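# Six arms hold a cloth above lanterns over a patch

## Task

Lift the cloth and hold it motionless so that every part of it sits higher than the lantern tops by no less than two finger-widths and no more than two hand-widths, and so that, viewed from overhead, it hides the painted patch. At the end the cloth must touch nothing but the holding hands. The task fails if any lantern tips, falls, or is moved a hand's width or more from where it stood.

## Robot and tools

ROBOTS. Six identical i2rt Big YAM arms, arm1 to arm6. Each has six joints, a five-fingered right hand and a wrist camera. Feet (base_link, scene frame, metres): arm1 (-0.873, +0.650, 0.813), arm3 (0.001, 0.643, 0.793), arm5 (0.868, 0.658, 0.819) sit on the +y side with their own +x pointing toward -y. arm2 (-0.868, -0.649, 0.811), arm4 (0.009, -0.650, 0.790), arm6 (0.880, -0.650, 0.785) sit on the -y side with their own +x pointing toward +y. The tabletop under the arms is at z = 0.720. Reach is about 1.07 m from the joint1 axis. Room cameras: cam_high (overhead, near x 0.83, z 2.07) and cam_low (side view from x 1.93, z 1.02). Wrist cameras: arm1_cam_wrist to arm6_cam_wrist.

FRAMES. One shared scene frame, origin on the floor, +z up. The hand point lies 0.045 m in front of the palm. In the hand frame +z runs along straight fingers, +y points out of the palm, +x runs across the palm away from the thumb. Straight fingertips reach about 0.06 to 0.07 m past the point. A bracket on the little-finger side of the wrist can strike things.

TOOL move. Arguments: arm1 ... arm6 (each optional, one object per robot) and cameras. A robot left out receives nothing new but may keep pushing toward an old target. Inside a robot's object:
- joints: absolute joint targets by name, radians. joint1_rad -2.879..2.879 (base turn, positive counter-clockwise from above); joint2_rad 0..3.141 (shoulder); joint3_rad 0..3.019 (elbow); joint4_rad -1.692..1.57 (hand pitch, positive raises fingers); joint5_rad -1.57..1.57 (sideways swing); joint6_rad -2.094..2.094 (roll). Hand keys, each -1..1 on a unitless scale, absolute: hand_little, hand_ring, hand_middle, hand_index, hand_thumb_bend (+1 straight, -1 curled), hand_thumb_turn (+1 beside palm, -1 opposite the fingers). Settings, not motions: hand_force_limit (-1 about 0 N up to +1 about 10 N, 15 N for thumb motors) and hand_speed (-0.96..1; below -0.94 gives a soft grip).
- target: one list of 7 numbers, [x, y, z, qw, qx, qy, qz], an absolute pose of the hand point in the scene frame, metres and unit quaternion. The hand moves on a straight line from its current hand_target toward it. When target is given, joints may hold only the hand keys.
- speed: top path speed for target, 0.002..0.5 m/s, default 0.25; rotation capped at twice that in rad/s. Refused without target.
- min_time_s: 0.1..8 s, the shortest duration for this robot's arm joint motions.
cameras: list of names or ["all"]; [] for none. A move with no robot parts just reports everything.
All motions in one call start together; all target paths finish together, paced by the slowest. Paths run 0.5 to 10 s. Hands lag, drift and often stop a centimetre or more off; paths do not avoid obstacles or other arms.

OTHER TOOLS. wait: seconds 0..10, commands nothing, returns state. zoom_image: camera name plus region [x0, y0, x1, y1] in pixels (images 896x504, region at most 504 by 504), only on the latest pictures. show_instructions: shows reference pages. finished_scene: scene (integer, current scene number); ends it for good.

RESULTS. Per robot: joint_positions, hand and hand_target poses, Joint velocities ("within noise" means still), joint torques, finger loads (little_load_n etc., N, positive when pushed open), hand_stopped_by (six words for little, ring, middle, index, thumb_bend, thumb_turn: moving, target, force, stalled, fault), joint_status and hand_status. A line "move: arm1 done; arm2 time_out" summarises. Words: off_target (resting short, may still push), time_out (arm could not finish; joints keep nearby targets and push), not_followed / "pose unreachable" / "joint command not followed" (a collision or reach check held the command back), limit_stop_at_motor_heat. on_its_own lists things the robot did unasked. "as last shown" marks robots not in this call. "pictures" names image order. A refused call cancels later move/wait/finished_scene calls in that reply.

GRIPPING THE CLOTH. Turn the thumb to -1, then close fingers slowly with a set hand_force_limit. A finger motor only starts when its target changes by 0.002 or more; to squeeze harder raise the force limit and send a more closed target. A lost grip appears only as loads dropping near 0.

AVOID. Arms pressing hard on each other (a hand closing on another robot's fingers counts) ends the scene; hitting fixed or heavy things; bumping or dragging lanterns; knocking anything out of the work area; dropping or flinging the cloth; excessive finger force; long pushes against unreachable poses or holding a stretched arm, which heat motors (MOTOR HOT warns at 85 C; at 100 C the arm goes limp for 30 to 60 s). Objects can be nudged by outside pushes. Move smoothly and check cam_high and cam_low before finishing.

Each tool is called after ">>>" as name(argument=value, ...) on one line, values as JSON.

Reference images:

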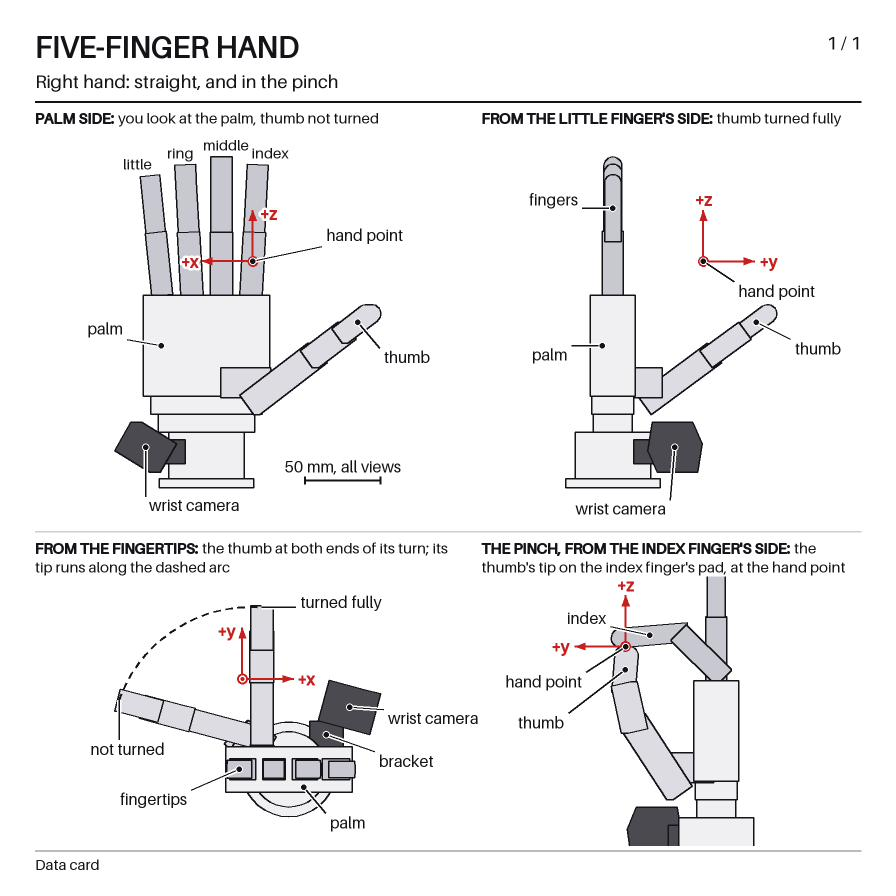

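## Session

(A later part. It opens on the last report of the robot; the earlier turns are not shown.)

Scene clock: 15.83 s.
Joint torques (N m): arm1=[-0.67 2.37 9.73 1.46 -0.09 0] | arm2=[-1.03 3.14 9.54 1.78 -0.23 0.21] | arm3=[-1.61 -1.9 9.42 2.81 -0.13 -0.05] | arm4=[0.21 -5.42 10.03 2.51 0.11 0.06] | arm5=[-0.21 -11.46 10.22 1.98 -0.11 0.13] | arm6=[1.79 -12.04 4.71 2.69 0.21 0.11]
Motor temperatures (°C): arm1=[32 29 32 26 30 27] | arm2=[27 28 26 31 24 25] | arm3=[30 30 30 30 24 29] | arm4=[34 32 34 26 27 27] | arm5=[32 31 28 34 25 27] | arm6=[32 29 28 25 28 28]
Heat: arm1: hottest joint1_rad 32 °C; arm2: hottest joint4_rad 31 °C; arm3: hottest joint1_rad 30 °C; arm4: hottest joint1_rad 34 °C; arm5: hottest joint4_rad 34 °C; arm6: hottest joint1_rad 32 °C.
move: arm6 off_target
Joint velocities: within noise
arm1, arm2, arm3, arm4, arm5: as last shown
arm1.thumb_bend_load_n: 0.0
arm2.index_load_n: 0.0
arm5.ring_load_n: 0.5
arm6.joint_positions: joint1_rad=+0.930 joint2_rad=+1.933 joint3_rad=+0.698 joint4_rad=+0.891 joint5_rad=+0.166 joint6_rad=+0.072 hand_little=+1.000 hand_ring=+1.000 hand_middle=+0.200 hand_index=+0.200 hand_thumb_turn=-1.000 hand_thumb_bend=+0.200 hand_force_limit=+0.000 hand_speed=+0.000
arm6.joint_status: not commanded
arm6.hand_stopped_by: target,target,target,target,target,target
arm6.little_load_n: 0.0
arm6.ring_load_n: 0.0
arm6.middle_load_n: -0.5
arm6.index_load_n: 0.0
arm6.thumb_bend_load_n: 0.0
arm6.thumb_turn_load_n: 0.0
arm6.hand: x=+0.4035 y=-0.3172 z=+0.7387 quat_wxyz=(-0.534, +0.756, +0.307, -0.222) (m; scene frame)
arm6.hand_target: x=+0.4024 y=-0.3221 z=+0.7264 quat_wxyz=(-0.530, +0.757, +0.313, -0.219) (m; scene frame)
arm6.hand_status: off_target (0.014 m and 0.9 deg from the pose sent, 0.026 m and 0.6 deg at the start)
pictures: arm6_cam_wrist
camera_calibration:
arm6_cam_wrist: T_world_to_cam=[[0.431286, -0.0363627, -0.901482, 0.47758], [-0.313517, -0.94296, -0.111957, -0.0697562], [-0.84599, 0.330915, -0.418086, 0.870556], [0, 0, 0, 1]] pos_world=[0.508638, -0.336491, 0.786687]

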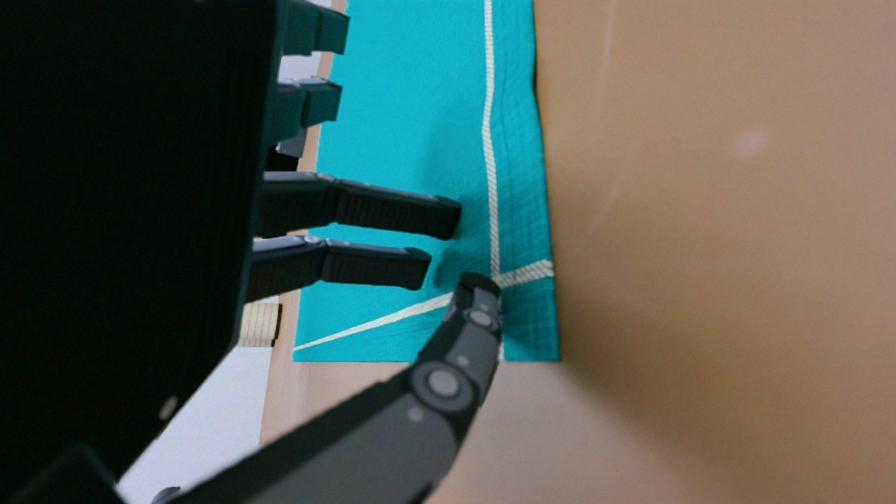

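>>> move(arm6={"joints": {"hand_index": -0.1, "hand_middle": -0.1, "hand_speed": -0.6}}, cameras=["arm6_cam_wrist"])

Scene clock: 16.73 s.
Joint torques (N m): arm1=[-0.67 2.37 9.73 1.46 -0.09 0] | arm2=[-1.03 3.14 9.57 1.8 -0.22 0.21] | arm3=[-1.61 -1.9 9.43 2.76 -0.14 -0.06] | arm4=[0.21 -5.42 10.04 2.51 0.12 0.06] | arm5=[-0.15 -11.46 10.22 1.98 -0.11 0.13] | arm6=[2.2 -12.16 4.82 2.22 0.18 0.11]
Motor temperatures (°C): arm1=[32 29 32 26 30 27] | arm2=[27 28 26 31 24 25] | arm3=[30 30 30 30 24 29] | arm4=[34 32 35 26 26 27] | arm5=[32 31 28 34 25 27] | arm6=[32 29 28 25 28 28]
Heat: arm1: hottest joint1_rad 32 °C; arm2: hottest joint4_rad 31 °C; arm3: hottest joint1_rad 30 °C; arm4: hottest joint3_rad 35 °C; arm5: hottest joint4_rad 34 °C; arm6: hottest joint1_rad 32 °C.
move: arm6 done
Joint velocities: within noise
arm1, arm2, arm3, arm4, arm5: as last shown
arm2.little_load_n: -0.5
arm5.ring_load_n: 0.0
arm6.joint_positions: joint1_rad=+0.930 joint2_rad=+1.934 joint3_rad=+0.698 joint4_rad=+0.900 joint5_rad=+0.166 joint6_rad=+0.072 hand_little=+1.000 hand_ring=+1.000 hand_middle=-0.100 hand_index=-0.100 hand_thumb_turn=-1.000 hand_thumb_bend=+0.200 hand_force_limit=+0.000 hand_speed=-0.600
arm6.joint_status: all done
arm6.hand_stopped_by: target,target,target,target,target,target
arm6.little_load_n: 0.0
arm6.ring_load_n: 0.0
arm6.middle_load_n: 0.5
arm6.index_load_n: 0.0
arm6.thumb_bend_load_n: 0.0
arm6.thumb_turn_load_n: 0.0
arm6.hand: x=+0.4024 y=-0.3166 z=+0.7406 quat_wxyz=(-0.537, +0.754, +0.306, -0.224) (m; scene frame)
arm6.hand_target: x=+0.4023 y=-0.3223 z=+0.7261 quat_wxyz=(-0.530, +0.757, +0.314, -0.219) (m; scene frame)
arm6.hand_status: not commanded
pictures: arm6_cam_wrist
camera_calibration:
arm6_cam_wrist: T_world_to_cam=[[0.424871, -0.0317277, -0.904698, 0.486267], [-0.31427, -0.942398, -0.11454, -0.0669055], [-0.848952, 0.332984, -0.410369, 0.866335], [0, 0, 0, 1]] pos_world=[0.50785, -0.3361, 0.787778]

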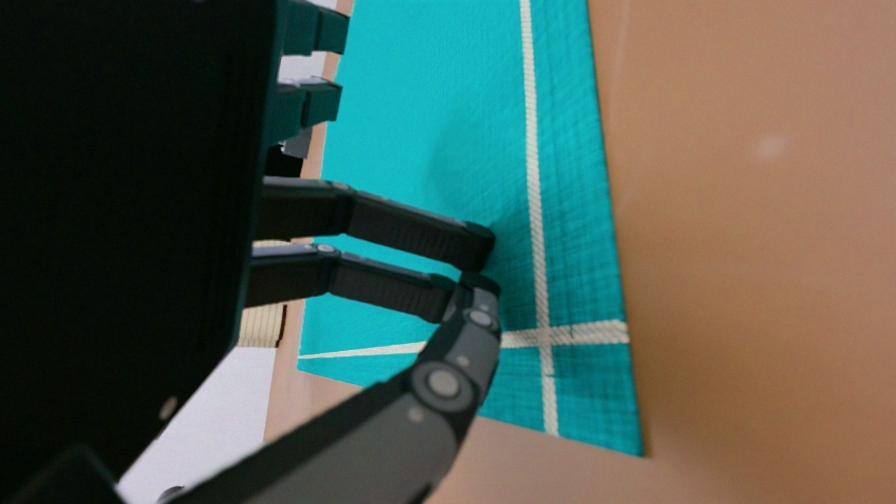

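>>> move(arm6={"joints": {"hand_index": -0.4, "hand_middle": -0.4}}, cameras=["arm6_cam_wrist", "cam_high"])

Scene clock: 17.43 s.
Joint torques (N m): arm1=[-0.73 2.32 9.74 1.46 -0.1 0] | arm2=[-1.03 3.19 9.52 1.81 -0.23 0.21] | arm3=[-1.55 -1.79 9.42 2.78 -0.13 -0.06] | arm4=[0.21 -5.48 10.03 2.51 0.12 0.06] | arm5=[-0.15 -11.46 10.24 1.98 -0.1 0.13] | arm6=[2.14 -12.69 4.68 2.07 0.18 0.07]
Motor temperatures (°C): arm1=[32 29 32 26 30 27] | arm2=[27 28 26 31 24 25] | arm3=[30 30 30 30 24 29] | arm4=[34 32 35 26 26 27] | arm5=[32 31 29 34 25 27] | arm6=[32 29 28 25 28 28]
Heat: arm1: hottest joint1_rad 32 °C; arm2: hottest joint4_rad 31 °C; arm3: hottest joint1_rad 30 °C; arm4: hottest joint3_rad 35 °C; arm5: hottest joint4_rad 34 °C; arm6: hottest joint1_rad 32 °C.
move: arm6 off_target
Joint velocities: within noise
arm1, arm2, arm3, arm4, arm5: as last shown
arm2.little_load_n: 0.0
arm6.joint_positions: joint1_rad=+0.930 joint2_rad=+1.937 joint3_rad=+0.698 joint4_rad=+0.900 joint5_rad=+0.166 joint6_rad=+0.072 hand_little=+1.000 hand_ring=+1.000 hand_middle=-0.270 hand_index=-0.314 hand_thumb_turn=-1.000 hand_thumb_bend=+0.201 hand_force_limit=+0.000 hand_speed=-0.600
arm6.joint_status: hand_middle off_target (ended at -0.270, target -0.400); hand_index off_target (ended at -0.314, target -0.400)
arm6.hand_stopped_by: target,target,force,force,target,target
arm6.little_load_n: 0.0
arm6.ring_load_n: 0.0
arm6.middle_load_n: 13.5
arm6.index_load_n: 11.0
arm6.thumb_bend_load_n: 2.5
arm6.thumb_turn_load_n: -3.5
arm6.hand: x=+0.4028 y=-0.3169 z=+0.7391 quat_wxyz=(-0.536, +0.755, +0.306, -0.223) (m; scene frame)
arm6.hand_target: x=+0.4024 y=-0.3222 z=+0.7262 quat_wxyz=(-0.530, +0.757, +0.314, -0.219) (m; scene frame)
arm6.hand_status: not commanded
pictures: arm6_cam_wrist, cam_high
camera_calibration:
arm6_cam_wrist: T_world_to_cam=[[0.426868, -0.0331397, -0.903707, 0.482783], [-0.314053, -0.942563, -0.113779, -0.0679001], [-0.84803, 0.33238, -0.412757, 0.867369], [0, 0, 0, 1]] pos_world=[0.508146, -0.336297, 0.786581]

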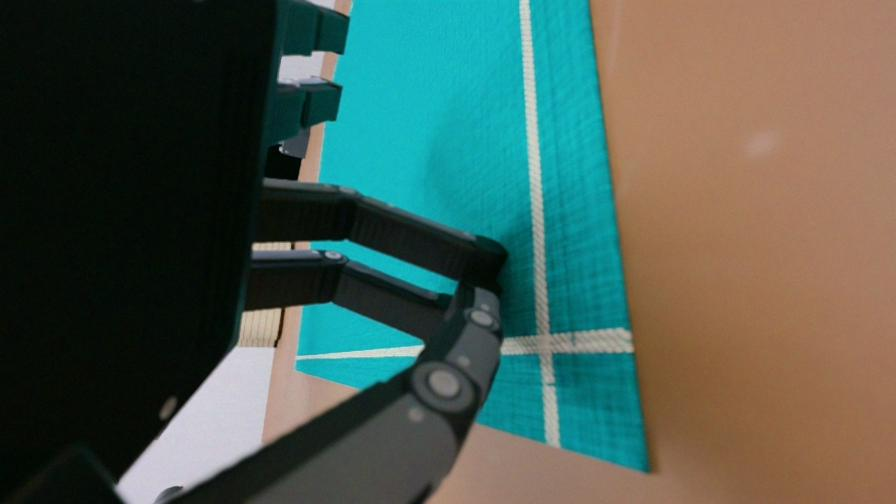

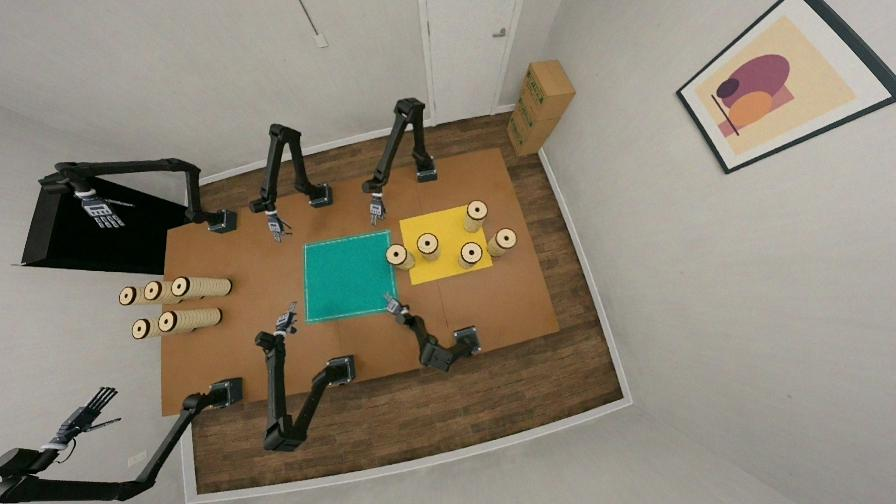

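>>> zoom_image(camera="arm6_cam_wrist", region=[400, 200, 680, 480])

>>> move(arm6={"target": [0.402, -0.322, 0.80, 0.5300, -0.7568, -0.3135, 0.2195], "speed": 0.08}, cameras=["arm6_cam_wrist", "cam_high"])

Scaled by 1.800 from the camera's 896x504 image, which has a finer 1280x720 frame.

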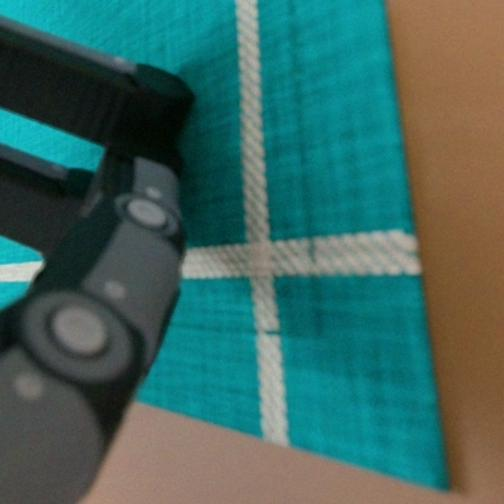

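Scene clock: 22.40 s.
Joint torques (N m): arm1=[-0.67 2.37 9.74 1.47 -0.1 0] | arm2=[-0.91 3.19 9.57 1.8 -0.23 0.21] | arm3=[-1.61 -1.85 9.42 2.77 -0.13 -0.06] | arm4=[0.21 -5.48 10.04 2.5 0.12 0.06] | arm5=[-0.21 -11.52 10.22 1.98 -0.11 0.13] | arm6=[2.49 -14.74 6.2 1.46 0.16 0.11]
Motor temperatures (°C): arm1=[32 29 33 26 30 27] | arm2=[27 28 26 30 24 25] | arm3=[30 30 31 30 24 29] | arm4=[33 32 35 26 26 27] | arm5=[32 31 30 34 25 26] | arm6=[32 30 28 25 28 28]
Heat: arm1: hottest joint3_rad 33 °C; arm2: hottest joint4_rad 30 °C; arm3: hottest joint3_rad 31 °C; arm4: hottest joint3_rad 35 °C; arm5: hottest joint4_rad 34 °C; arm6: hottest joint1_rad 32 °C.
move: arm6 done
Joint velocities: within noise
arm1, arm2, arm3, arm4, arm5: as last shown
arm1.middle_load_n: 0.5
arm3.index_load_n: -0.5
arm6.joint_positions: joint1_rad=+0.930 joint2_rad=+1.747 joint3_rad=+0.698 joint4_rad=+0.698 joint5_rad=+0.166 joint6_rad=+0.072 hand_little=+1.000 hand_ring=+1.000 hand_middle=-0.270 hand_index=-0.314 hand_thumb_turn=-1.000 hand_thumb_bend=+0.201 hand_force_limit=+0.000 hand_speed=-0.600
arm6.joint_status: not commanded
arm6.hand_stopped_by: target,target,force,force,target,target
arm6.little_load_n: -0.5
arm6.ring_load_n: 0.0
arm6.middle_load_n: 14.0
arm6.index_load_n: 10.5
arm6.thumb_bend_load_n: 2.5
arm6.thumb_turn_load_n: -3.5
arm6.hand: x=+0.4040 y=-0.3180 z=+0.7979 quat_wxyz=(-0.532, +0.758, +0.308, -0.221) (m; scene frame)
arm6.hand_target: x=+0.4021 y=-0.3220 z=+0.7999 quat_wxyz=(-0.530, +0.757, +0.313, -0.220) (m; scene frame)
arm6.hand_status: done (0.005 m and 0.7 deg from the pose sent, 0.061 m and 1.2 deg at the start)
pictures: arm6_cam_wrist, cam_high
camera_calibration:
arm6_cam_wrist: T_world_to_cam=[[0.435867, -0.0394468, -0.899146, 0.525998], [-0.312931, -0.943348, -0.11031, -0.0653532], [-0.843857, 0.329451, -0.423519, 0.899023], [0, 0, 0, 1]] pos_world=[0.50893, -0.337086, 0.846493]

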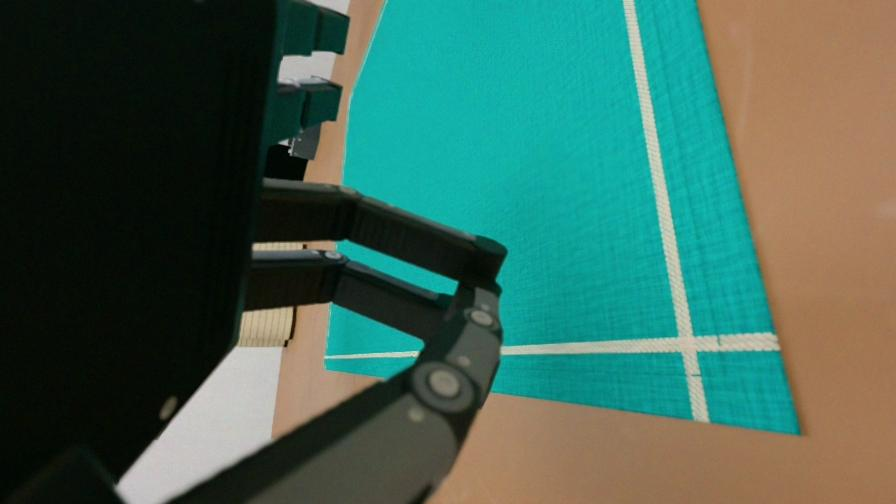

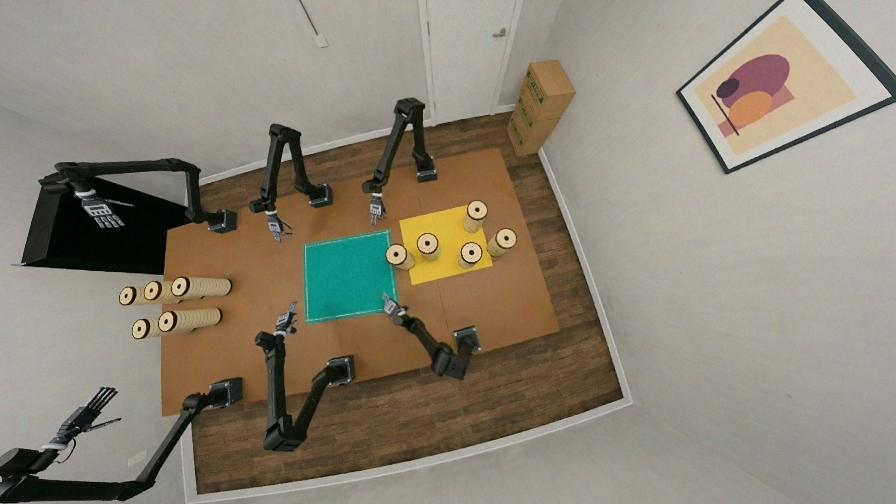

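>>> move(arm6={"target": [0.417, -0.340, 0.75, 0.5943, -0.6692, -0.4262, 0.1318], "speed": 0.08, "joints": {"hand_index": 0.2, "hand_middle": 0.2, "hand_thumb_bend": 0.35}}, cameras=["arm6_cam_wrist"])

Scene clock: 26.43 s.
Joint torques (N m): arm1=[-0.67 2.43 9.73 1.47 -0.1 0] | arm2=[-0.97 3.25 9.54 1.8 -0.24 0.21] | arm3=[-1.49 -1.96 9.39 2.81 -0.13 -0.05] | arm4=[0.15 -5.42 10.03 2.51 0.12 0.07] | arm5=[-0.15 -11.46 10.24 1.98 -0.11 0.13] | arm6=[2.32 -11.93 3.9 2.71 0.24 0.04]
Motor temperatures (°C): arm1=[32 29 33 26 30 27] | arm2=[27 28 27 30 24 25] | arm3=[30 29 31 30 24 29] | arm4=[33 32 36 26 26 27] | arm5=[32 31 30 34 25 26] | arm6=[32 30 28 25 28 28]
Heat: arm1: hottest joint3_rad 33 °C; arm2: hottest joint4_rad 30 °C; arm3: hottest joint3_rad 31 °C; arm4: hottest joint3_rad 36 °C; arm5: hottest joint4_rad 34 °C; arm6: hottest joint1_rad 32 °C.
move: arm6 done
Joint velocities: within noise
arm1, arm2, arm3, arm4, arm5: as last shown
arm1.middle_load_n: 0.0
arm3.index_load_n: 0.0
arm5.ring_load_n: -0.5
arm6.joint_positions: joint1_rad=+1.007 joint2_rad=+1.879 joint3_rad=+0.625 joint4_rad=+0.986 joint5_rad=+0.244 joint6_rad=-0.267 hand_little=+1.000 hand_ring=+1.000 hand_middle=+0.200 hand_index=+0.200 hand_thumb_turn=-1.000 hand_thumb_bend=+0.350 hand_force_limit=+0.000 hand_speed=-0.600
arm6.joint_status: all done
arm6.hand_stopped_by: target,target,target,target,target,target
arm6.little_load_n: 0.0
arm6.ring_load_n: 0.0
arm6.middle_load_n: 0.0
arm6.index_load_n: 0.0
arm6.thumb_bend_load_n: 0.0
arm6.thumb_turn_load_n: 0.0
arm6.hand: x=+0.4163 y=-0.3353 z=+0.7586 quat_wxyz=(-0.595, +0.672, +0.420, -0.134) (m; scene frame)
arm6.hand_target: x=+0.4173 y=-0.3401 z=+0.7501 quat_wxyz=(-0.594, +0.669, +0.426, -0.132) (m; scene frame)
arm6.hand_status: done (0.010 m and 0.8 deg from the pose sent, 0.054 m and 21.0 deg at the start)
pictures: arm6_cam_wrist
camera_calibration:
arm6_cam_wrist: T_world_to_cam=[[0.571335, 0.260619, -0.778238, 0.437168], [-0.17018, -0.890012, -0.422987, 0.113396], [-0.80288, 0.374107, -0.464142, 0.927162], [0, 0, 0, 1]] pos_world=[0.513928, -0.359869, 0.818521]

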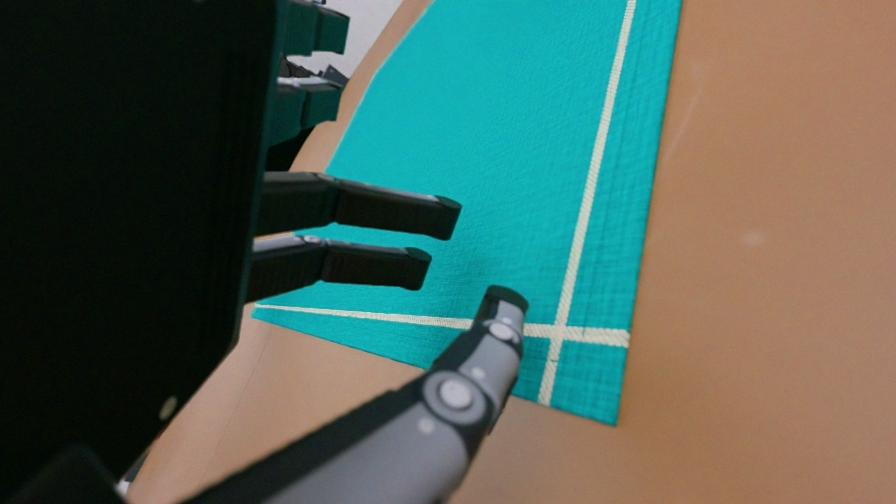

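>>> move(arm6={"target": [0.417, -0.341, 0.717, 0.5943, -0.6692, -0.4262, 0.1318], "speed": 0.05}, cameras=["arm6_cam_wrist"])

Scene clock: 27.87 s.
Joint torques (N m): arm1=[-0.62 2.32 9.74 1.46 -0.09 0] | arm2=[-1.03 3.14 9.57 1.8 -0.23 0.21] | arm3=[-1.44 -1.79 9.4 2.8 -0.13 -0.04] | arm4=[0.21 -5.42 10.03 2.5 0.11 0.06] | arm5=[-0.15 -11.46 10.24 1.98 -0.11 0.13] | arm6=[2.78 -11.05 4.14 2.11 0.16 0.02]
Motor temperatures (°C): arm1=[32 29 33 26 30 27] | arm2=[27 28 27 30 24 25] | arm3=[30 29 31 30 24 29] | arm4=[33 32 36 26 26 27] | arm5=[32 31 31 34 25 26] | arm6=[32 30 28 25 28 28]
Heat: arm1: hottest joint3_rad 33 °C; arm2: hottest joint4_rad 30 °C; arm3: hottest joint3_rad 31 °C; arm4: hottest joint3_rad 36 °C; arm5: hottest joint4_rad 34 °C; arm6: hottest joint1_rad 32 °C.
move: arm6 off_target
Joint velocities: within noise
arm1, arm2, arm3, arm4, arm5: as last shown
arm5.ring_load_n: 0.0
arm6.joint_positions: joint1_rad=+1.009 joint2_rad=+1.974 joint3_rad=+0.625 joint4_rad=+1.107 joint5_rad=+0.248 joint6_rad=-0.269 hand_little=+1.000 hand_ring=+1.000 hand_middle=+0.200 hand_index=+0.200 hand_thumb_turn=-1.000 hand_thumb_bend=+0.350 hand_force_limit=+0.000 hand_speed=-0.600
arm6.joint_status: not commanded
arm6.hand_stopped_by: target,target,target,target,target,target
arm6.little_load_n: 0.0
arm6.ring_load_n: 0.0
arm6.middle_load_n: 0.0
arm6.index_load_n: 0.0
arm6.thumb_bend_load_n: -2.0
arm6.thumb_turn_load_n: -1.5
arm6.hand: x=+0.4163 y=-0.3355 z=+0.7368 quat_wxyz=(-0.605, +0.666, +0.415, -0.138) (m; scene frame)
arm6.hand_target: x=+0.4178 y=-0.3413 z=+0.7175 quat_wxyz=(-0.594, +0.669, +0.426, -0.132) (m; scene frame)
arm6.hand_status: off_target (0.021 m and 2.0 deg from the pose sent, 0.042 m and 0.8 deg at the start)
pictures: arm6_cam_wrist
camera_calibration:
arm6_cam_wrist: T_world_to_cam=[[0.555588, 0.272349, -0.785587, 0.436087], [-0.179997, -0.883029, -0.433429, 0.118229], [-0.811741, 0.382211, -0.441579, 0.906894], [0, 0, 0, 1]] pos_world=[0.515158, -0.360993, 0.794294]

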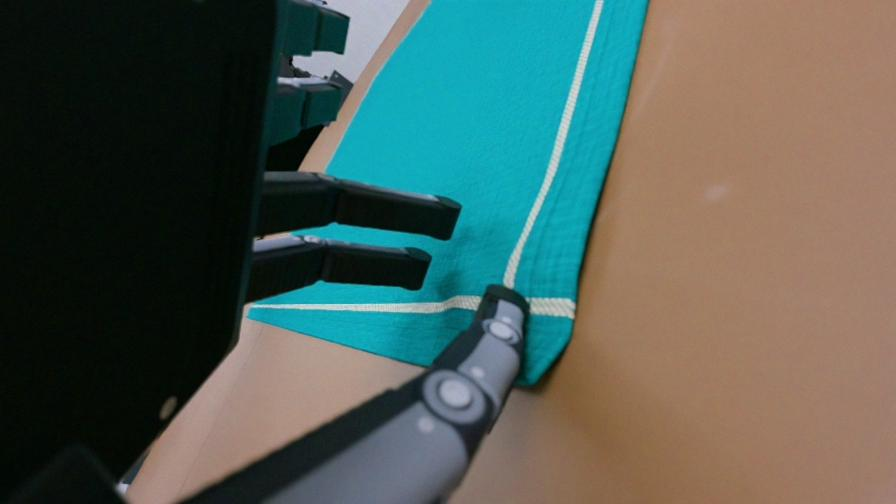

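>>> move(arm6={"joints": {"hand_index": -0.05, "hand_middle": -0.05, "hand_thumb_bend": 0.25}}, cameras=["arm6_cam_wrist"])

Scene clock: 28.67 s.
Joint torques (N m): arm1=[-0.73 2.37 9.73 1.44 -0.09 0.01] | arm2=[-1.03 3.14 9.55 1.78 -0.23 0.21] | arm3=[-1.55 -1.73 9.4 2.8 -0.13 -0.04] | arm4=[0.15 -5.48 10.03 2.51 0.11 0.06] | arm5=[-0.15 -11.46 10.24 1.96 -0.11 0.13] | arm6=[2.14 -11.46 3.89 1.83 0.17 0.04]
Motor temperatures (°C): arm1=[32 29 33 26 30 27] | arm2=[27 28 27 30 24 25] | arm3=[30 29 31 30 24 29] | arm4=[33 32 36 26 26 27] | arm5=[32 31 31 34 25 26] | arm6=[32 30 28 25 28 28]
Heat: arm1: hottest joint3_rad 33 °C; arm2: hottest joint4_rad 30 °C; arm3: hottest joint3_rad 31 °C; arm4: hottest joint3_rad 36 °C; arm5: hottest joint4_rad 34 °C; arm6: hottest joint1_rad 32 °C.
move: arm6 done
Joint velocities: within noise
arm1.joint_positions: joint1_rad=-0.769 joint2_rad=+0.580 joint3_rad=+1.413 joint4_rad=-1.635 joint5_rad=-0.148 joint6_rad=-1.247 hand_little=+1.000 hand_ring=+1.000 hand_middle=+1.000 hand_index=+1.000 hand_thumb_turn=+1.000 hand_thumb_bend=+1.000 hand_force_limit=+0.000 hand_speed=-0.800
arm1.joint_status: not commanded
arm1.hand_stopped_by: target,target,target,target,target,target
arm1.little_load_n: 0.0
arm1.ring_load_n: 0.0
arm1.middle_load_n: 0.0
arm1.index_load_n: 0.0
arm1.thumb_bend_load_n: 0.0
arm1.thumb_turn_load_n: 0.0
arm1.hand: x=-0.9874 y=+0.5535 z=+1.2626 quat_wxyz=(+0.287, +0.245, -0.890, +0.255) (m; scene frame)
arm1.hand_target: x=-0.9870 y=+0.5539 z=+1.2707 quat_wxyz=(+0.296, +0.245, -0.886, +0.261) (m; scene frame)
arm1.hand_status: not commanded
arm2.joint_positions: joint1_rad=-0.190 joint2_rad=+0.599 joint3_rad=+1.434 joint4_rad=-1.566 joint5_rad=-0.217 joint6_rad=-1.305 hand_little=+1.000 hand_ring=+1.000 hand_middle=+1.000 hand_index=+1.000 hand_thumb_turn=+1.000 hand_thumb_bend=+1.000 hand_force_limit=+0.000 hand_speed=-0.800
arm2.joint_status: not commanded
arm2.hand_stopped_by: target,target,target,target,target,target
arm2.little_load_n: -0.5
arm2.ring_load_n: 0.0
arm2.middle_load_n: 0.0
arm2.index_load_n: 0.0
arm2.thumb_bend_load_n: 0.0
arm2.thumb_turn_load_n: 0.0
arm2.hand: x=-0.8190 y=-0.4776 z=+1.2763 quat_wxyz=(-0.360, +0.759, +0.501, +0.210) (m; scene frame)
arm2.hand_target: x=-0.8190 y=-0.4777 z=+1.2867 quat_wxyz=(-0.368, +0.753, +0.499, +0.218) (m; scene frame)
arm2.hand_status: not commanded
arm3.joint_positions: joint1_rad=-0.709 joint2_rad=+0.899 joint3_rad=+0.478 joint4_rad=-0.238 joint5_rad=-0.311 joint6_rad=-0.239 hand_little=+1.000 hand_ring=+1.000 hand_middle=+0.000 hand_index=+0.000 hand_thumb_turn=-1.000 hand_thumb_bend=+0.500 hand_force_limit=+0.000 hand_speed=+0.000
arm3.joint_status: not commanded
arm3.hand_stopped_by: target,target,target,target,target,target
arm3.little_load_n: 0.5
arm3.ring_load_n: 0.0
arm3.middle_load_n: 0.0
arm3.index_load_n: 0.0
arm3.thumb_bend_load_n: 0.0
arm3.thumb_turn_load_n: 0.0
arm3.hand: x=-0.1747 y=+0.3329 z=+0.8990 quat_wxyz=(+0.079, -0.146, -0.877, +0.450) (m; scene frame)
arm3.hand_target: x=-0.1800 y=+0.3302 z=+0.9002 quat_wxyz=(+0.080, -0.154, -0.874, +0.455) (m; scene frame)
arm3.hand_status: not commanded
arm4.joint_positions: joint1_rad=+0.535 joint2_rad=+1.143 joint3_rad=+0.636 joint4_rad=-0.134 joint5_rad=+0.284 joint6_rad=+0.182 hand_little=+1.000 hand_ring=+1.000 hand_middle=+0.000 hand_index=+0.000 hand_thumb_turn=-1.000 hand_thumb_bend=+0.500 hand_force_limit=+0.000 hand_speed=+0.000
arm4.joint_status: not commanded
arm4.hand_stopped_by: target,target,target,target,target,target
arm4.little_load_n: 0.0
arm4.ring_load_n: 0.0
arm4.middle_load_n: 0.5
arm4.index_load_n: 0.0
arm4.thumb_bend_load_n: 0.0
arm4.thumb_turn_load_n: 0.0
arm4.hand: x=-0.1922 y=-0.2510 z=+0.9004 quat_wxyz=(-0.457, +0.886, +0.077, -0.033) (m; scene frame)
arm4.hand_target: x=-0.1999 y=-0.2501 z=+0.9001 quat_wxyz=(-0.460, +0.884, +0.077, -0.040) (m; scene frame)
arm4.hand_status: not commanded
arm5.joint_positions: joint1_rad=-0.881 joint2_rad=+1.466 joint3_rad=+0.816 joint4_rad=-0.031 joint5_rad=-0.342 joint6_rad=-0.252 hand_little=+1.000 hand_ring=+1.000 hand_middle=+0.000 hand_index=+0.000 hand_thumb_turn=-1.000 hand_thumb_bend=+0.500 hand_force_limit=+0.000 hand_speed=+0.000
arm5.joint_status: not commanded
arm5.hand_stopped_by: target,target,target,target,target,target
arm5.little_load_n: 0.0
arm5.ring_load_n: 0.0
arm5.middle_load_n: 0.0
arm5.index_load_n: 0.0
arm5.thumb_bend_load_n: 0.0
arm5.thumb_turn_load_n: 0.0
arm5.hand: x=+0.5083 y=+0.2899 z=+0.8890 quat_wxyz=(+0.110, -0.226, -0.865, +0.434) (m; scene frame)
arm5.hand_target: x=+0.4907 y=+0.2808 z=+0.9005 quat_wxyz=(+0.120, -0.230, -0.857, +0.446) (m; scene frame)
arm5.hand_status: not commanded
arm6.joint_positions: joint1_rad=+1.009 joint2_rad=+1.980 joint3_rad=+0.626 joint4_rad=+1.108 joint5_rad=+0.248 joint6_rad=-0.269 hand_little=+1.000 hand_ring=+1.000 hand_middle=-0.050 hand_index=-0.050 hand_thumb_turn=-1.000 hand_thumb_bend=+0.250 hand_force_limit=+0.000 hand_speed=-0.600
arm6.joint_status: all done
arm6.hand_stopped_by: target,target,target,target,target,target
arm6.little_load_n: 0.0
arm6.ring_load_n: 0.0
arm6.middle_load_n: 0.0
arm6.index_load_n: 1.0
arm6.thumb_bend_load_n: 0.0
arm6.thumb_turn_load_n: 0.0
arm6.hand: x=+0.4167 y=-0.3359 z=+0.7341 quat_wxyz=(-0.604, +0.667, +0.416, -0.137) (m; scene frame)
arm6.hand_target: x=+0.4178 y=-0.3414 z=+0.7175 quat_wxyz=(-0.594, +0.669, +0.426, -0.132) (m; scene frame)
arm6.hand_status: not commanded
pictures: arm6_cam_wrist
camera_calibration:
arm6_cam_wrist: T_world_to_cam=[[0.558235, 0.271258, -0.784088, 0.431366], [-0.178093, -0.88384, -0.432561, 0.115028], [-0.810344, 0.381111, -0.445081, 0.907727], [0, 0, 0, 1]] pos_world=[0.515253, -0.361291, 0.791998]

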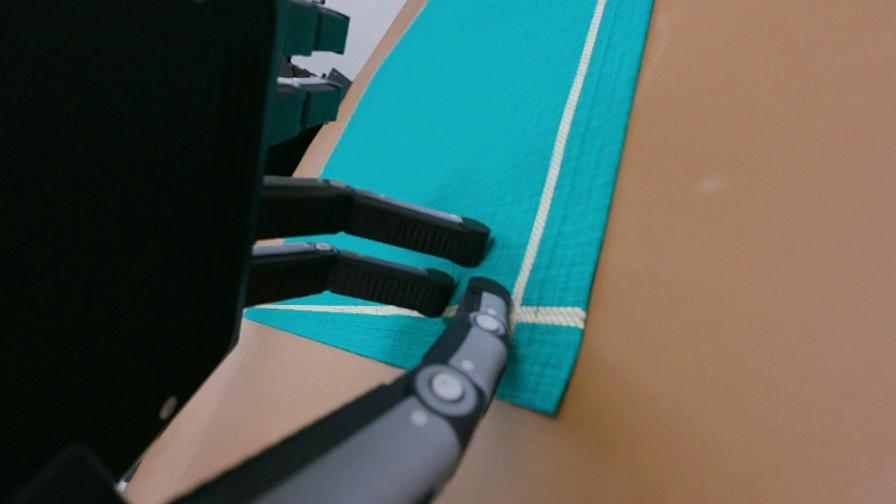

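>>> move(arm6={"target": [0.417, -0.341, 0.703, 0.5943, -0.6692, -0.4262, 0.1318], "speed": 0.05, "joints": {"hand_index": -0.2, "hand_middle": -0.2, "hand_thumb_bend": 0.2}}, cameras=["arm6_cam_wrist"])

>>> zoom_image(camera="arm6_cam_wrist", region=[400, 200, 680, 480])

Scene clock: 29.80 s.
Joint torques (N m): arm1=[-0.73 2.37 9.76 1.44 -0.09 0] | arm2=[-1.03 3.14 9.57 1.77 -0.23 0.21] | arm3=[-1.67 -1.85 9.39 2.78 -0.12 -0.04] | arm4=[0.26 -5.48 10.03 2.51 0.11 0.06] | arm5=[-0.21 -11.46 10.22 1.98 -0.11 0.13] | arm6=[2.67 -10.29 3.89 1.57 0.13 0.05]
Motor temperatures (°C): arm1=[32 29 33 26 30 27] | arm2=[27 28 27 30 24 25] | arm3=[30 29 31 30 24 29] | arm4=[33 32 36 26 26 27] | arm5=[32 31 31 34 25 26] | arm6=[32 30 28 25 28 28]
Heat: arm1: hottest joint3_rad 33 °C; arm2: hottest joint4_rad 30 °C; arm3: hottest joint3_rad 31 °C; arm4: hottest joint3_rad 36 °C; arm5: hottest joint4_rad 34 °C; arm6: hottest joint1_rad 32 °C.
move: arm6 off_target
Joint velocities: within noise
arm1, arm2, arm3, arm4, arm5: as last shown
arm2.little_load_n: 0.0
arm2.middle_load_n: -0.5
arm3.little_load_n: 0.0
arm4.middle_load_n: 0.0
arm5.middle_load_n: -0.5
arm6.joint_positions: joint1_rad=+1.009 joint2_rad=+2.009 joint3_rad=+0.630 joint4_rad=+1.162 joint5_rad=+0.248 joint6_rad=-0.269 hand_little=+1.000 hand_ring=+1.000 hand_middle=-0.200 hand_index=-0.200 hand_thumb_turn=-1.000 hand_thumb_bend=+0.200 hand_force_limit=+0.000 hand_speed=-0.600
arm6.joint_status: all done
arm6.hand_stopped_by: target,target,target,target,target,target
arm6.little_load_n: 0.0
arm6.ring_load_n: 0.0
arm6.middle_load_n: -0.5
arm6.index_load_n: -2.0
arm6.thumb_bend_load_n: 0.0
arm6.thumb_turn_load_n: 0.0
arm6.hand: x=+0.4138 y=-0.3342 z=+0.7328 quat_wxyz=(-0.613, +0.660, +0.409, -0.142) (m; scene frame)
arm6.hand_target: x=+0.4185 y=-0.3417 z=+0.7042 quat_wxyz=(-0.594, +0.669, +0.426, -0.132) (m; scene frame)
arm6.hand_status: off_target (0.031 m and 3.3 deg from the pose sent, 0.032 m and 1.8 deg at the start)
pictures: arm6_cam_wrist
camera_calibration:
arm6_cam_wrist: T_world_to_cam=[[0.538809, 0.282815, -0.793537, 0.450377], [-0.188744, -0.87749, -0.440893, 0.128126], [-0.821012, 0.387332, -0.41942, 0.891916], [0, 0, 0, 1]] pos_world=[0.51379, -0.360412, 0.787968]

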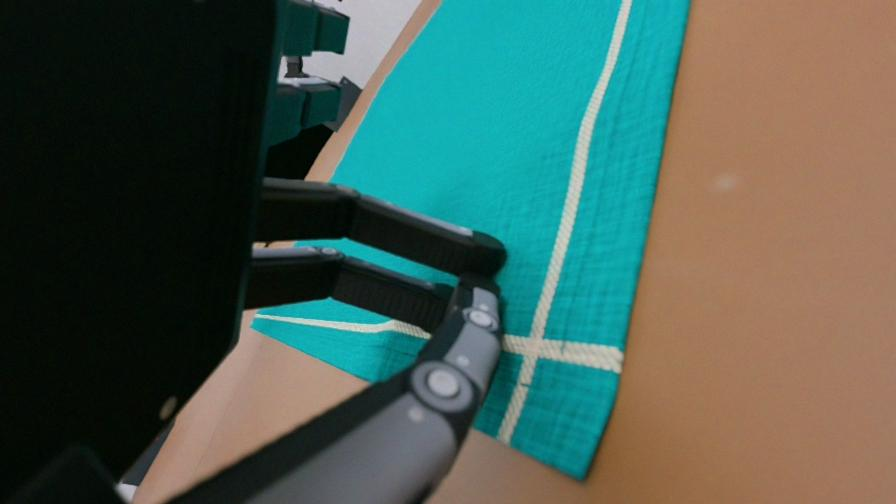

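Scaled by 1.800 from the camera's 896x504 image, which has a finer 1280x720 frame.

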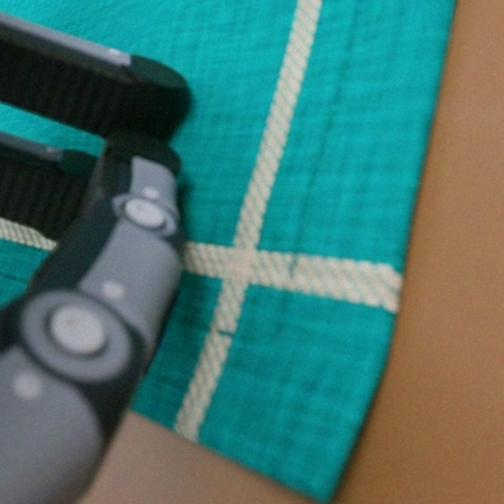

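>>> move(arm6={"target": [0.412, -0.337, 0.79, 0.2391, -0.8924, -0.3696, 0.0990], "speed": 0.1, "joints": {"hand_index": -0.4, "hand_middle": -0.6, "hand_thumb_bend": 0.8, "hand_little": -1, "hand_ring": -1, "hand_speed": 0}}, cameras=["arm6_cam_wrist"])

Scene clock: 35.63 s.
Joint torques (N m): arm1=[-0.62 2.32 9.73 1.44 -0.1 0] | arm2=[-1.03 3.19 9.54 1.8 -0.23 0.21] | arm3=[-1.49 -1.9 9.44 2.8 -0.13 -0.05] | arm4=[0.21 -5.42 10.03 2.5 0.12 0.07] | arm5=[-0.15 -11.46 10.24 1.98 -0.11 0.13] | arm6=[1.14 -15.33 11.73 0.47 -0.16 0.26]
Motor temperatures (°C): arm1=[32 29 33 26 30 27] | arm2=[27 28 27 30 24 25] | arm3=[30 29 31 30 24 29] | arm4=[33 32 37 26 26 27] | arm5=[32 31 32 34 25 26] | arm6=[32 30 28 25 28 28]
Heat: arm1: hottest joint3_rad 33 °C; arm2: hottest joint4_rad 30 °C; arm3: hottest joint3_rad 31 °C; arm4: hottest joint3_rad 37 °C; arm5: hottest joint4_rad 34 °C; arm6: hottest joint1_rad 32 °C.
move: arm6 off_target
Joint velocities: within noise
arm1, arm2, arm3, arm4, arm5: as last shown
arm2.middle_load_n: 0.0
arm3.thumb_turn_load_n: 0.5
arm5.middle_load_n: 0.0
arm6.joint_positions: joint1_rad=+0.919 joint2_rad=+1.753 joint3_rad=+1.118 joint4_rad=-0.424 joint5_rad=+0.077 joint6_rad=+0.125 hand_little=-1.000 hand_ring=-1.000 hand_middle=-0.278 hand_index=-0.372 hand_thumb_turn=-1.000 hand_thumb_bend=+0.798 hand_force_limit=+0.000 hand_speed=+0.000
arm6.joint_status: hand_middle off_target (ended at -0.278, target -0.600); hand_index off_target (ended at -0.372, target -0.400); the others done
arm6.hand_stopped_by: target,target,force,force,target,target
arm6.little_load_n: 0.0
arm6.ring_load_n: 0.0
arm6.middle_load_n: 0.0
arm6.index_load_n: 0.0
arm6.thumb_bend_load_n: 0.0
arm6.thumb_turn_load_n: 0.0
arm6.hand: x=+0.4217 y=-0.3481 z=+0.7857 quat_wxyz=(-0.238, +0.890, +0.378, -0.096) (m; scene frame)
arm6.hand_target: x=+0.4124 y=-0.3371 z=+0.7901 quat_wxyz=(-0.239, +0.892, +0.370, -0.099) (m; scene frame)
arm6.hand_status: off_target (0.015 m and 1.0 deg from the pose sent, 0.057 m and 51.3 deg at the start)
pictures: arm6_cam_wrist
camera_calibration:
arm6_cam_wrist: T_world_to_cam=[[0.804897, -0.372504, -0.461933, -0.10893], [-0.315701, -0.927929, 0.198192, -0.325505], [-0.502468, -0.0136913, -0.864487, 1.00166], [0, 0, 0, 1]] pos_world=[0.488218, -0.328909, 0.880117]

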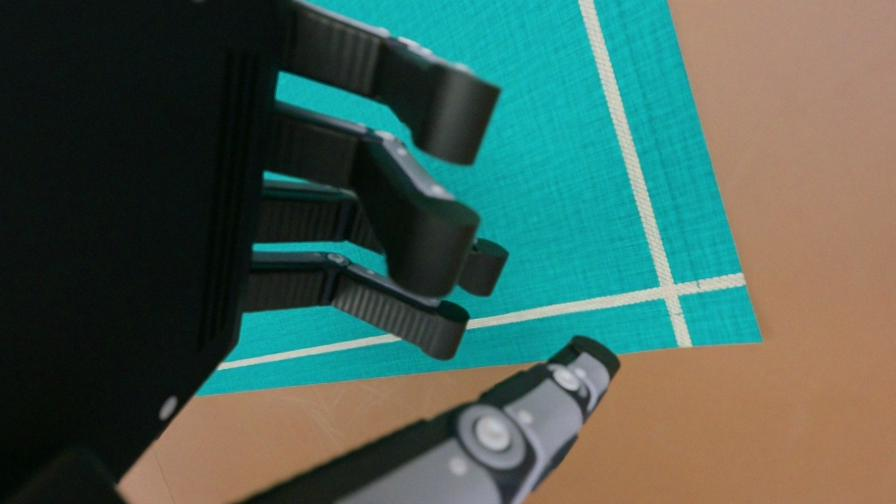

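>>> move(arm6={"joints": {"hand_index": -0.41, "hand_middle": -0.6}}, cameras=["cam_high"])

>>> zoom_image(camera="cam_high", region=[280, 200, 480, 340])

Scene clock: 36.30 s.
Joint torques (N m): arm1=[-0.67 2.32 9.73 1.46 -0.1 0] | arm2=[-1.08 3.14 9.57 1.83 -0.23 0.21] | arm3=[-1.79 -1.79 9.43 2.74 -0.13 -0.05] | arm4=[0.15 -5.48 10.04 2.51 0.11 0.07] | arm5=[-0.21 -11.46 10.24 1.98 -0.11 0.13] | arm6=[0.85 -14.15 11.64 0.64 -0.15 0.18]
Motor temperatures (°C): arm1=[32 29 34 26 30 27] | arm2=[27 28 27 30 24 25] | arm3=[30 29 31 30 24 29] | arm4=[33 32 37 26 26 27] | arm5=[32 31 32 34 25 26] | arm6=[32 30 28 25 28 28]
Heat: arm1: hottest joint3_rad 34 °C; arm2: hottest joint4_rad 30 °C; arm3: hottest joint3_rad 31 °C; arm4: hottest joint3_rad 37 °C; arm5: hottest joint4_rad 34 °C; arm6: hottest joint1_rad 32 °C.
move: arm6 off_target
Joint velocities: within noise
arm1, arm2, arm3, arm4, arm5: as last shown
arm2.thumb_turn_load_n: -0.5
arm3.thumb_turn_load_n: 0.0
arm6.joint_positions: joint1_rad=+0.919 joint2_rad=+1.753 joint3_rad=+1.118 joint4_rad=-0.424 joint5_rad=+0.077 joint6_rad=+0.125 hand_little=-1.000 hand_ring=-1.000 hand_middle=-0.278 hand_index=-0.410 hand_thumb_turn=-1.000 hand_thumb_bend=+0.798 hand_force_limit=+0.000 hand_speed=+0.000
arm6.joint_status: hand_middle off_target (ended at -0.278, target -0.600); the others done
arm6.hand_stopped_by: target,target,force,target,target,target
arm6.little_load_n: 0.0
arm6.ring_load_n: 0.0
arm6.middle_load_n: 0.0
arm6.index_load_n: 0.0
arm6.thumb_bend_load_n: 0.0
arm6.thumb_turn_load_n: 0.0
arm6.hand: x=+0.4217 y=-0.3481 z=+0.7857 quat_wxyz=(-0.238, +0.890, +0.378, -0.096) (m; scene frame)
arm6.hand_target: x=+0.4124 y=-0.3371 z=+0.7901 quat_wxyz=(-0.240, +0.892, +0.370, -0.099) (m; scene frame)
arm6.hand_status: not commanded
pictures: cam_high

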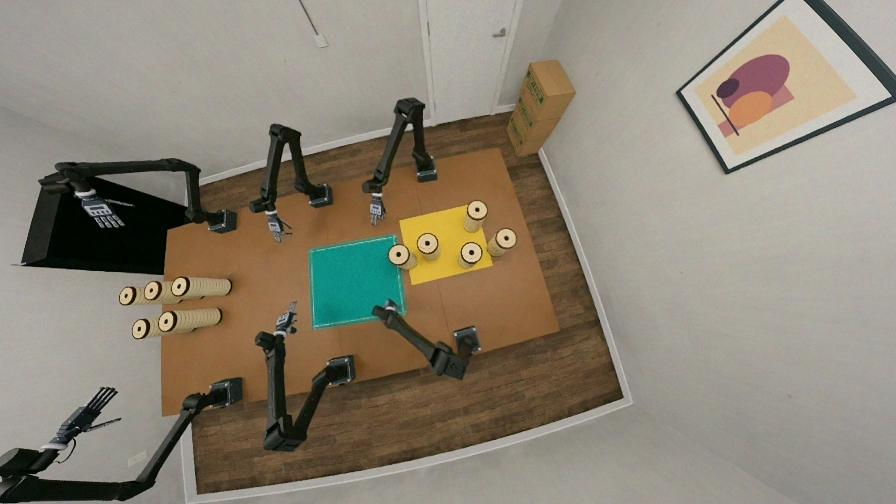

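Scaled by 2.520 from the camera's 896x504 image, which has a finer 1280x720 frame.

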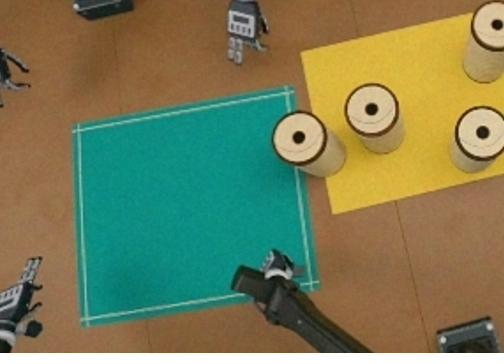

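>>> move(arm6={"target": [0.447, -0.368, 0.76, 0.2391, -0.8924, -0.3696, 0.0990], "speed": 0.1, "joints": {"hand_index": -0.4, "hand_middle": -0.62, "hand_speed": -0.6}}, cameras=["arm6_cam_wrist"])

Scene clock: 37.83 s.
Joint torques (N m): arm1=[-0.67 2.43 9.76 1.44 -0.09 0] | arm2=[-1.03 3.08 9.55 1.8 -0.22 0.21] | arm3=[-1.44 -1.85 9.44 2.8 -0.13 -0.05] | arm4=[0.21 -5.48 10.04 2.51 0.12 0.06] | arm5=[-0.21 -11.46 10.24 1.96 -0.11 0.13] | arm6=[1.55 -16.26 7.06 1.65 0.07 0.2]
Motor temperatures (°C): arm1=[32 29 34 26 30 27] | arm2=[27 28 28 30 24 25] | arm3=[30 29 31 30 24 29] | arm4=[33 32 37 26 26 27] | arm5=[32 31 32 34 24 26] | arm6=[32 30 28 25 28 28]
Heat: arm1: hottest joint3_rad 34 °C; arm2: hottest joint4_rad 30 °C; arm3: hottest joint3_rad 31 °C; arm4: hottest joint3_rad 37 °C; arm5: hottest joint4_rad 34 °C; arm6: hottest joint1_rad 32 °C.
move: arm6 done
Joint velocities: within noise
arm1, arm2, arm3, arm4, arm5: as last shown
arm2.thumb_turn_load_n: 0.0
arm6.joint_positions: joint1_rad=+0.919 joint2_rad=+1.738 joint3_rad=+0.995 joint4_rad=-0.336 joint5_rad=+0.077 joint6_rad=+0.133 hand_little=-1.000 hand_ring=-1.000 hand_middle=-0.620 hand_index=-0.400 hand_thumb_turn=-1.000 hand_thumb_bend=+0.798 hand_force_limit=+0.000 hand_speed=-0.600
arm6.joint_status: all done
arm6.hand_stopped_by: target,target,target,target,target,target
arm6.little_load_n: 0.0
arm6.ring_load_n: 0.0
arm6.middle_load_n: 0.0
arm6.index_load_n: 0.0
arm6.thumb_bend_load_n: 0.0
arm6.thumb_turn_load_n: 0.0
arm6.hand: x=+0.4511 y=-0.3697 z=+0.7546 quat_wxyz=(-0.229, +0.894, +0.375, -0.092) (m; scene frame)
arm6.hand_target: x=+0.4471 y=-0.3680 z=+0.7601 quat_wxyz=(-0.239, +0.892, +0.370, -0.099) (m; scene frame)
arm6.hand_status: done (0.007 m and 1.5 deg from the pose sent, 0.041 m and 1.0 deg at the start)
pictures: arm6_cam_wrist
camera_calibration:
arm6_cam_wrist: T_world_to_cam=[[0.808055, -0.38509, -0.445817, -0.173163], [-0.325252, -0.922603, 0.207402, -0.330764], [-0.49118, -0.022589, -0.870765, 0.985694], [0, 0, 0, 1]] pos_world=[0.516497, -0.349582, 0.84971]

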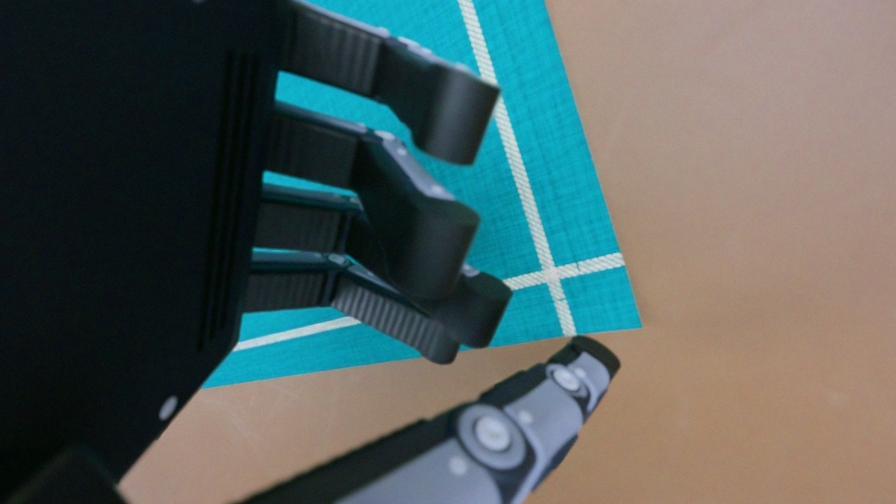

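>>> move(arm6={"target": [0.446, -0.367, 0.732, 0.1605, -0.9099, -0.3769, 0.0665], "speed": 0.08, "joints": {"hand_index": -0.35, "hand_middle": -0.43}}, cameras=["arm6_cam_wrist"])

Scene clock: 40.07 s.
Joint torques (N m): arm1=[-0.67 2.43 9.74 1.44 -0.09 0] | arm2=[-1.03 3.08 9.54 1.78 -0.22 0.21] | arm3=[-1.49 -2.02 9.42 2.73 -0.12 -0.06] | arm4=[0.21 -5.42 10.02 2.51 0.11 0.06] | arm5=[-0.15 -11.46 10.24 1.98 -0.1 0.13] | arm6=[1.14 -14.97 10.39 0.35 -0.14 0.22]
Motor temperatures (°C): arm1=[32 29 34 26 30 27] | arm2=[27 28 28 30 24 25] | arm3=[30 29 32 30 24 29] | arm4=[33 32 37 26 26 27] | arm5=[32 32 32 34 24 26] | arm6=[32 30 28 25 28 28]
Heat: arm1: hottest joint3_rad 34 °C; arm2: hottest joint4_rad 30 °C; arm3: hottest joint3_rad 32 °C; arm4: hottest joint3_rad 37 °C; arm5: hottest joint4_rad 34 °C; arm6: hottest joint1_rad 32 °C.
move: arm6 off_target
Joint velocities: within noise
arm1, arm2, arm3, arm4, arm5: as last shown
arm2.thumb_turn_load_n: 0.5
arm3.little_load_n: 0.5
arm6.joint_positions: joint1_rad=+0.918 joint2_rad=+1.832 joint3_rad=+1.087 joint4_rad=-0.480 joint5_rad=+0.052 joint6_rad=+0.134 hand_little=-1.000 hand_ring=-1.000 hand_middle=-0.430 hand_index=-0.350 hand_thumb_turn=-1.000 hand_thumb_bend=+0.798 hand_force_limit=+0.000 hand_speed=-0.600
arm6.joint_status: all done
arm6.hand_stopped_by: target,target,target,target,target,target
arm6.little_load_n: 0.0
arm6.ring_load_n: 0.0
arm6.middle_load_n: 0.0
arm6.index_load_n: 0.0
arm6.thumb_bend_load_n: 0.0
arm6.thumb_turn_load_n: 0.0
arm6.hand: x=+0.4539 y=-0.3768 z=+0.7323 quat_wxyz=(-0.162, +0.906, +0.385, -0.065) (m; scene frame)
arm6.hand_target: x=+0.4463 y=-0.3670 z=+0.7321 quat_wxyz=(-0.161, +0.910, +0.377, -0.067) (m; scene frame)
arm6.hand_status: off_target (0.013 m and 1.0 deg from the pose sent, 0.023 m and 8.6 deg at the start)
pictures: arm6_cam_wrist
camera_calibration:
arm6_cam_wrist: T_world_to_cam=[[0.850929, -0.418527, -0.31742, -0.314236], [-0.343082, -0.900411, 0.267497, -0.359389], [-0.397763, -0.11872, -0.909775, 0.91742], [0, 0, 0, 1]] pos_world=[0.509008, -0.346198, 0.831037]

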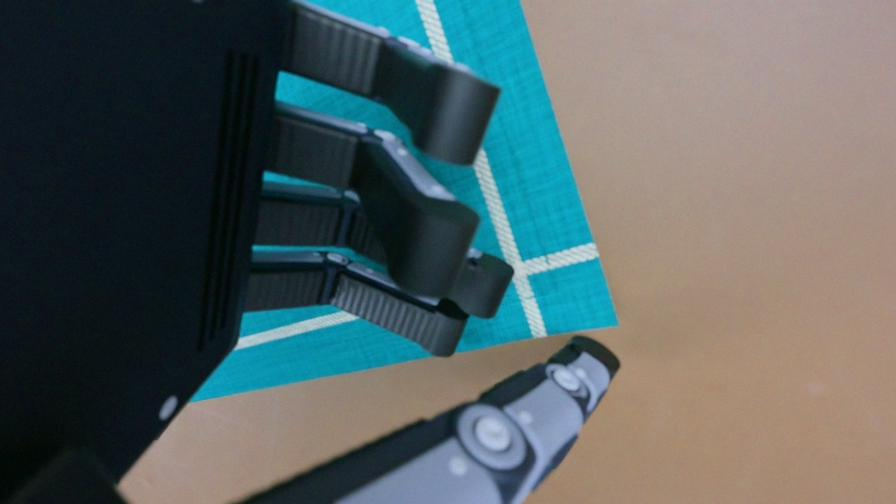

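>>> move(arm6={"target": [0.438, -0.357, 0.710, 0.1605, -0.9099, -0.3769, 0.0665], "speed": 0.05}, cameras=["arm6_cam_wrist"])

Scene clock: 41.20 s.
Joint torques (N m): arm1=[-0.67 2.32 9.73 1.44 -0.1 0] | arm2=[-1.03 3.08 9.55 1.78 -0.22 0.21] | arm3=[-1.55 -1.85 9.4 2.8 -0.13 -0.04] | arm4=[0.26 -5.48 10.02 2.5 0.11 0.06] | arm5=[-0.15 -11.52 10.24 1.98 -0.11 0.13] | arm6=[0.85 -12.86 9.46 1.57 0.04 0.15]
Motor temperatures (°C): arm1=[32 29 34 26 30 27] | arm2=[27 28 28 30 24 25] | arm3=[30 29 32 30 24 29] | arm4=[33 32 37 26 26 27] | arm5=[32 32 33 34 24 26] | arm6=[32 30 28 25 28 28]
Heat: arm1: hottest joint3_rad 34 °C; arm2: hottest joint4_rad 30 °C; arm3: hottest joint3_rad 32 °C; arm4: hottest joint3_rad 37 °C; arm5: hottest joint4_rad 34 °C; arm6: hottest joint1_rad 32 °C.
move: arm6 off_target
Joint velocities: within noise
arm1, arm2, arm3, arm4, arm5: as last shown
arm2.thumb_turn_load_n: 0.0
arm3.little_load_n: 0.0
arm6.joint_positions: joint1_rad=+0.913 joint2_rad=+1.864 joint3_rad=+1.124 joint4_rad=-0.480 joint5_rad=+0.045 joint6_rad=+0.134 hand_little=-1.000 hand_ring=-1.000 hand_middle=-0.430 hand_index=-0.351 hand_thumb_turn=-1.000 hand_thumb_bend=+0.798 hand_force_limit=+0.000 hand_speed=-0.600
arm6.joint_status: not commanded
arm6.hand_stopped_by: target,target,target,target,target,target
arm6.little_load_n: 0.0
arm6.ring_load_n: 0.0
arm6.middle_load_n: 0.0
arm6.index_load_n: -6.5
arm6.thumb_bend_load_n: 0.0
arm6.thumb_turn_load_n: 0.0
arm6.hand: x=+0.4434 y=-0.3678 z=+0.7286 quat_wxyz=(-0.163, +0.907, +0.383, -0.069) (m; scene frame)
arm6.hand_target: x=+0.4390 y=-0.3578 z=+0.7106 quat_wxyz=(-0.161, +0.910, +0.377, -0.067) (m; scene frame)
arm6.hand_status: off_target (0.022 m and 0.9 deg from the pose sent, 0.034 m and 1.0 deg at the start)
pictures: arm6_cam_wrist
camera_calibration:
arm6_cam_wrist: T_world_to_cam=[[0.847618, -0.421246, -0.322639, -0.298464], [-0.343252, -0.899, 0.271987, -0.356543], [-0.404626, -0.119794, -0.906602, 0.911269], [0, 0, 0, 1]] pos_world=[0.499322, -0.337094, 0.826837]

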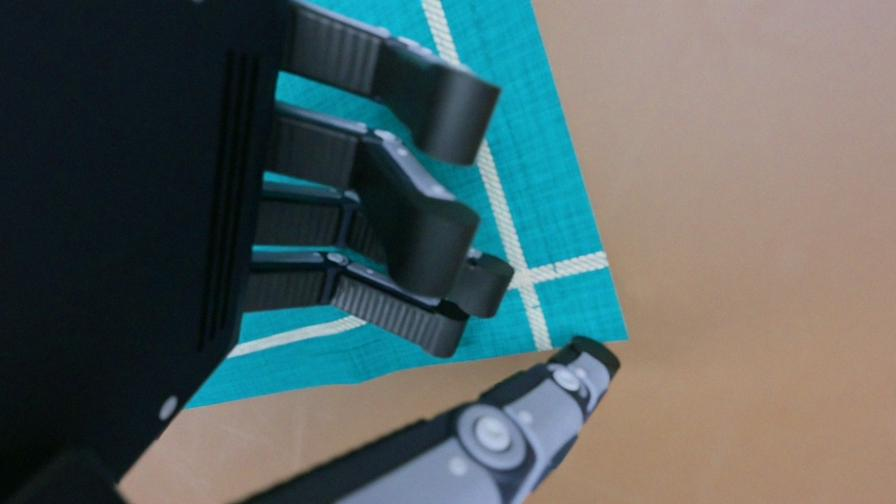

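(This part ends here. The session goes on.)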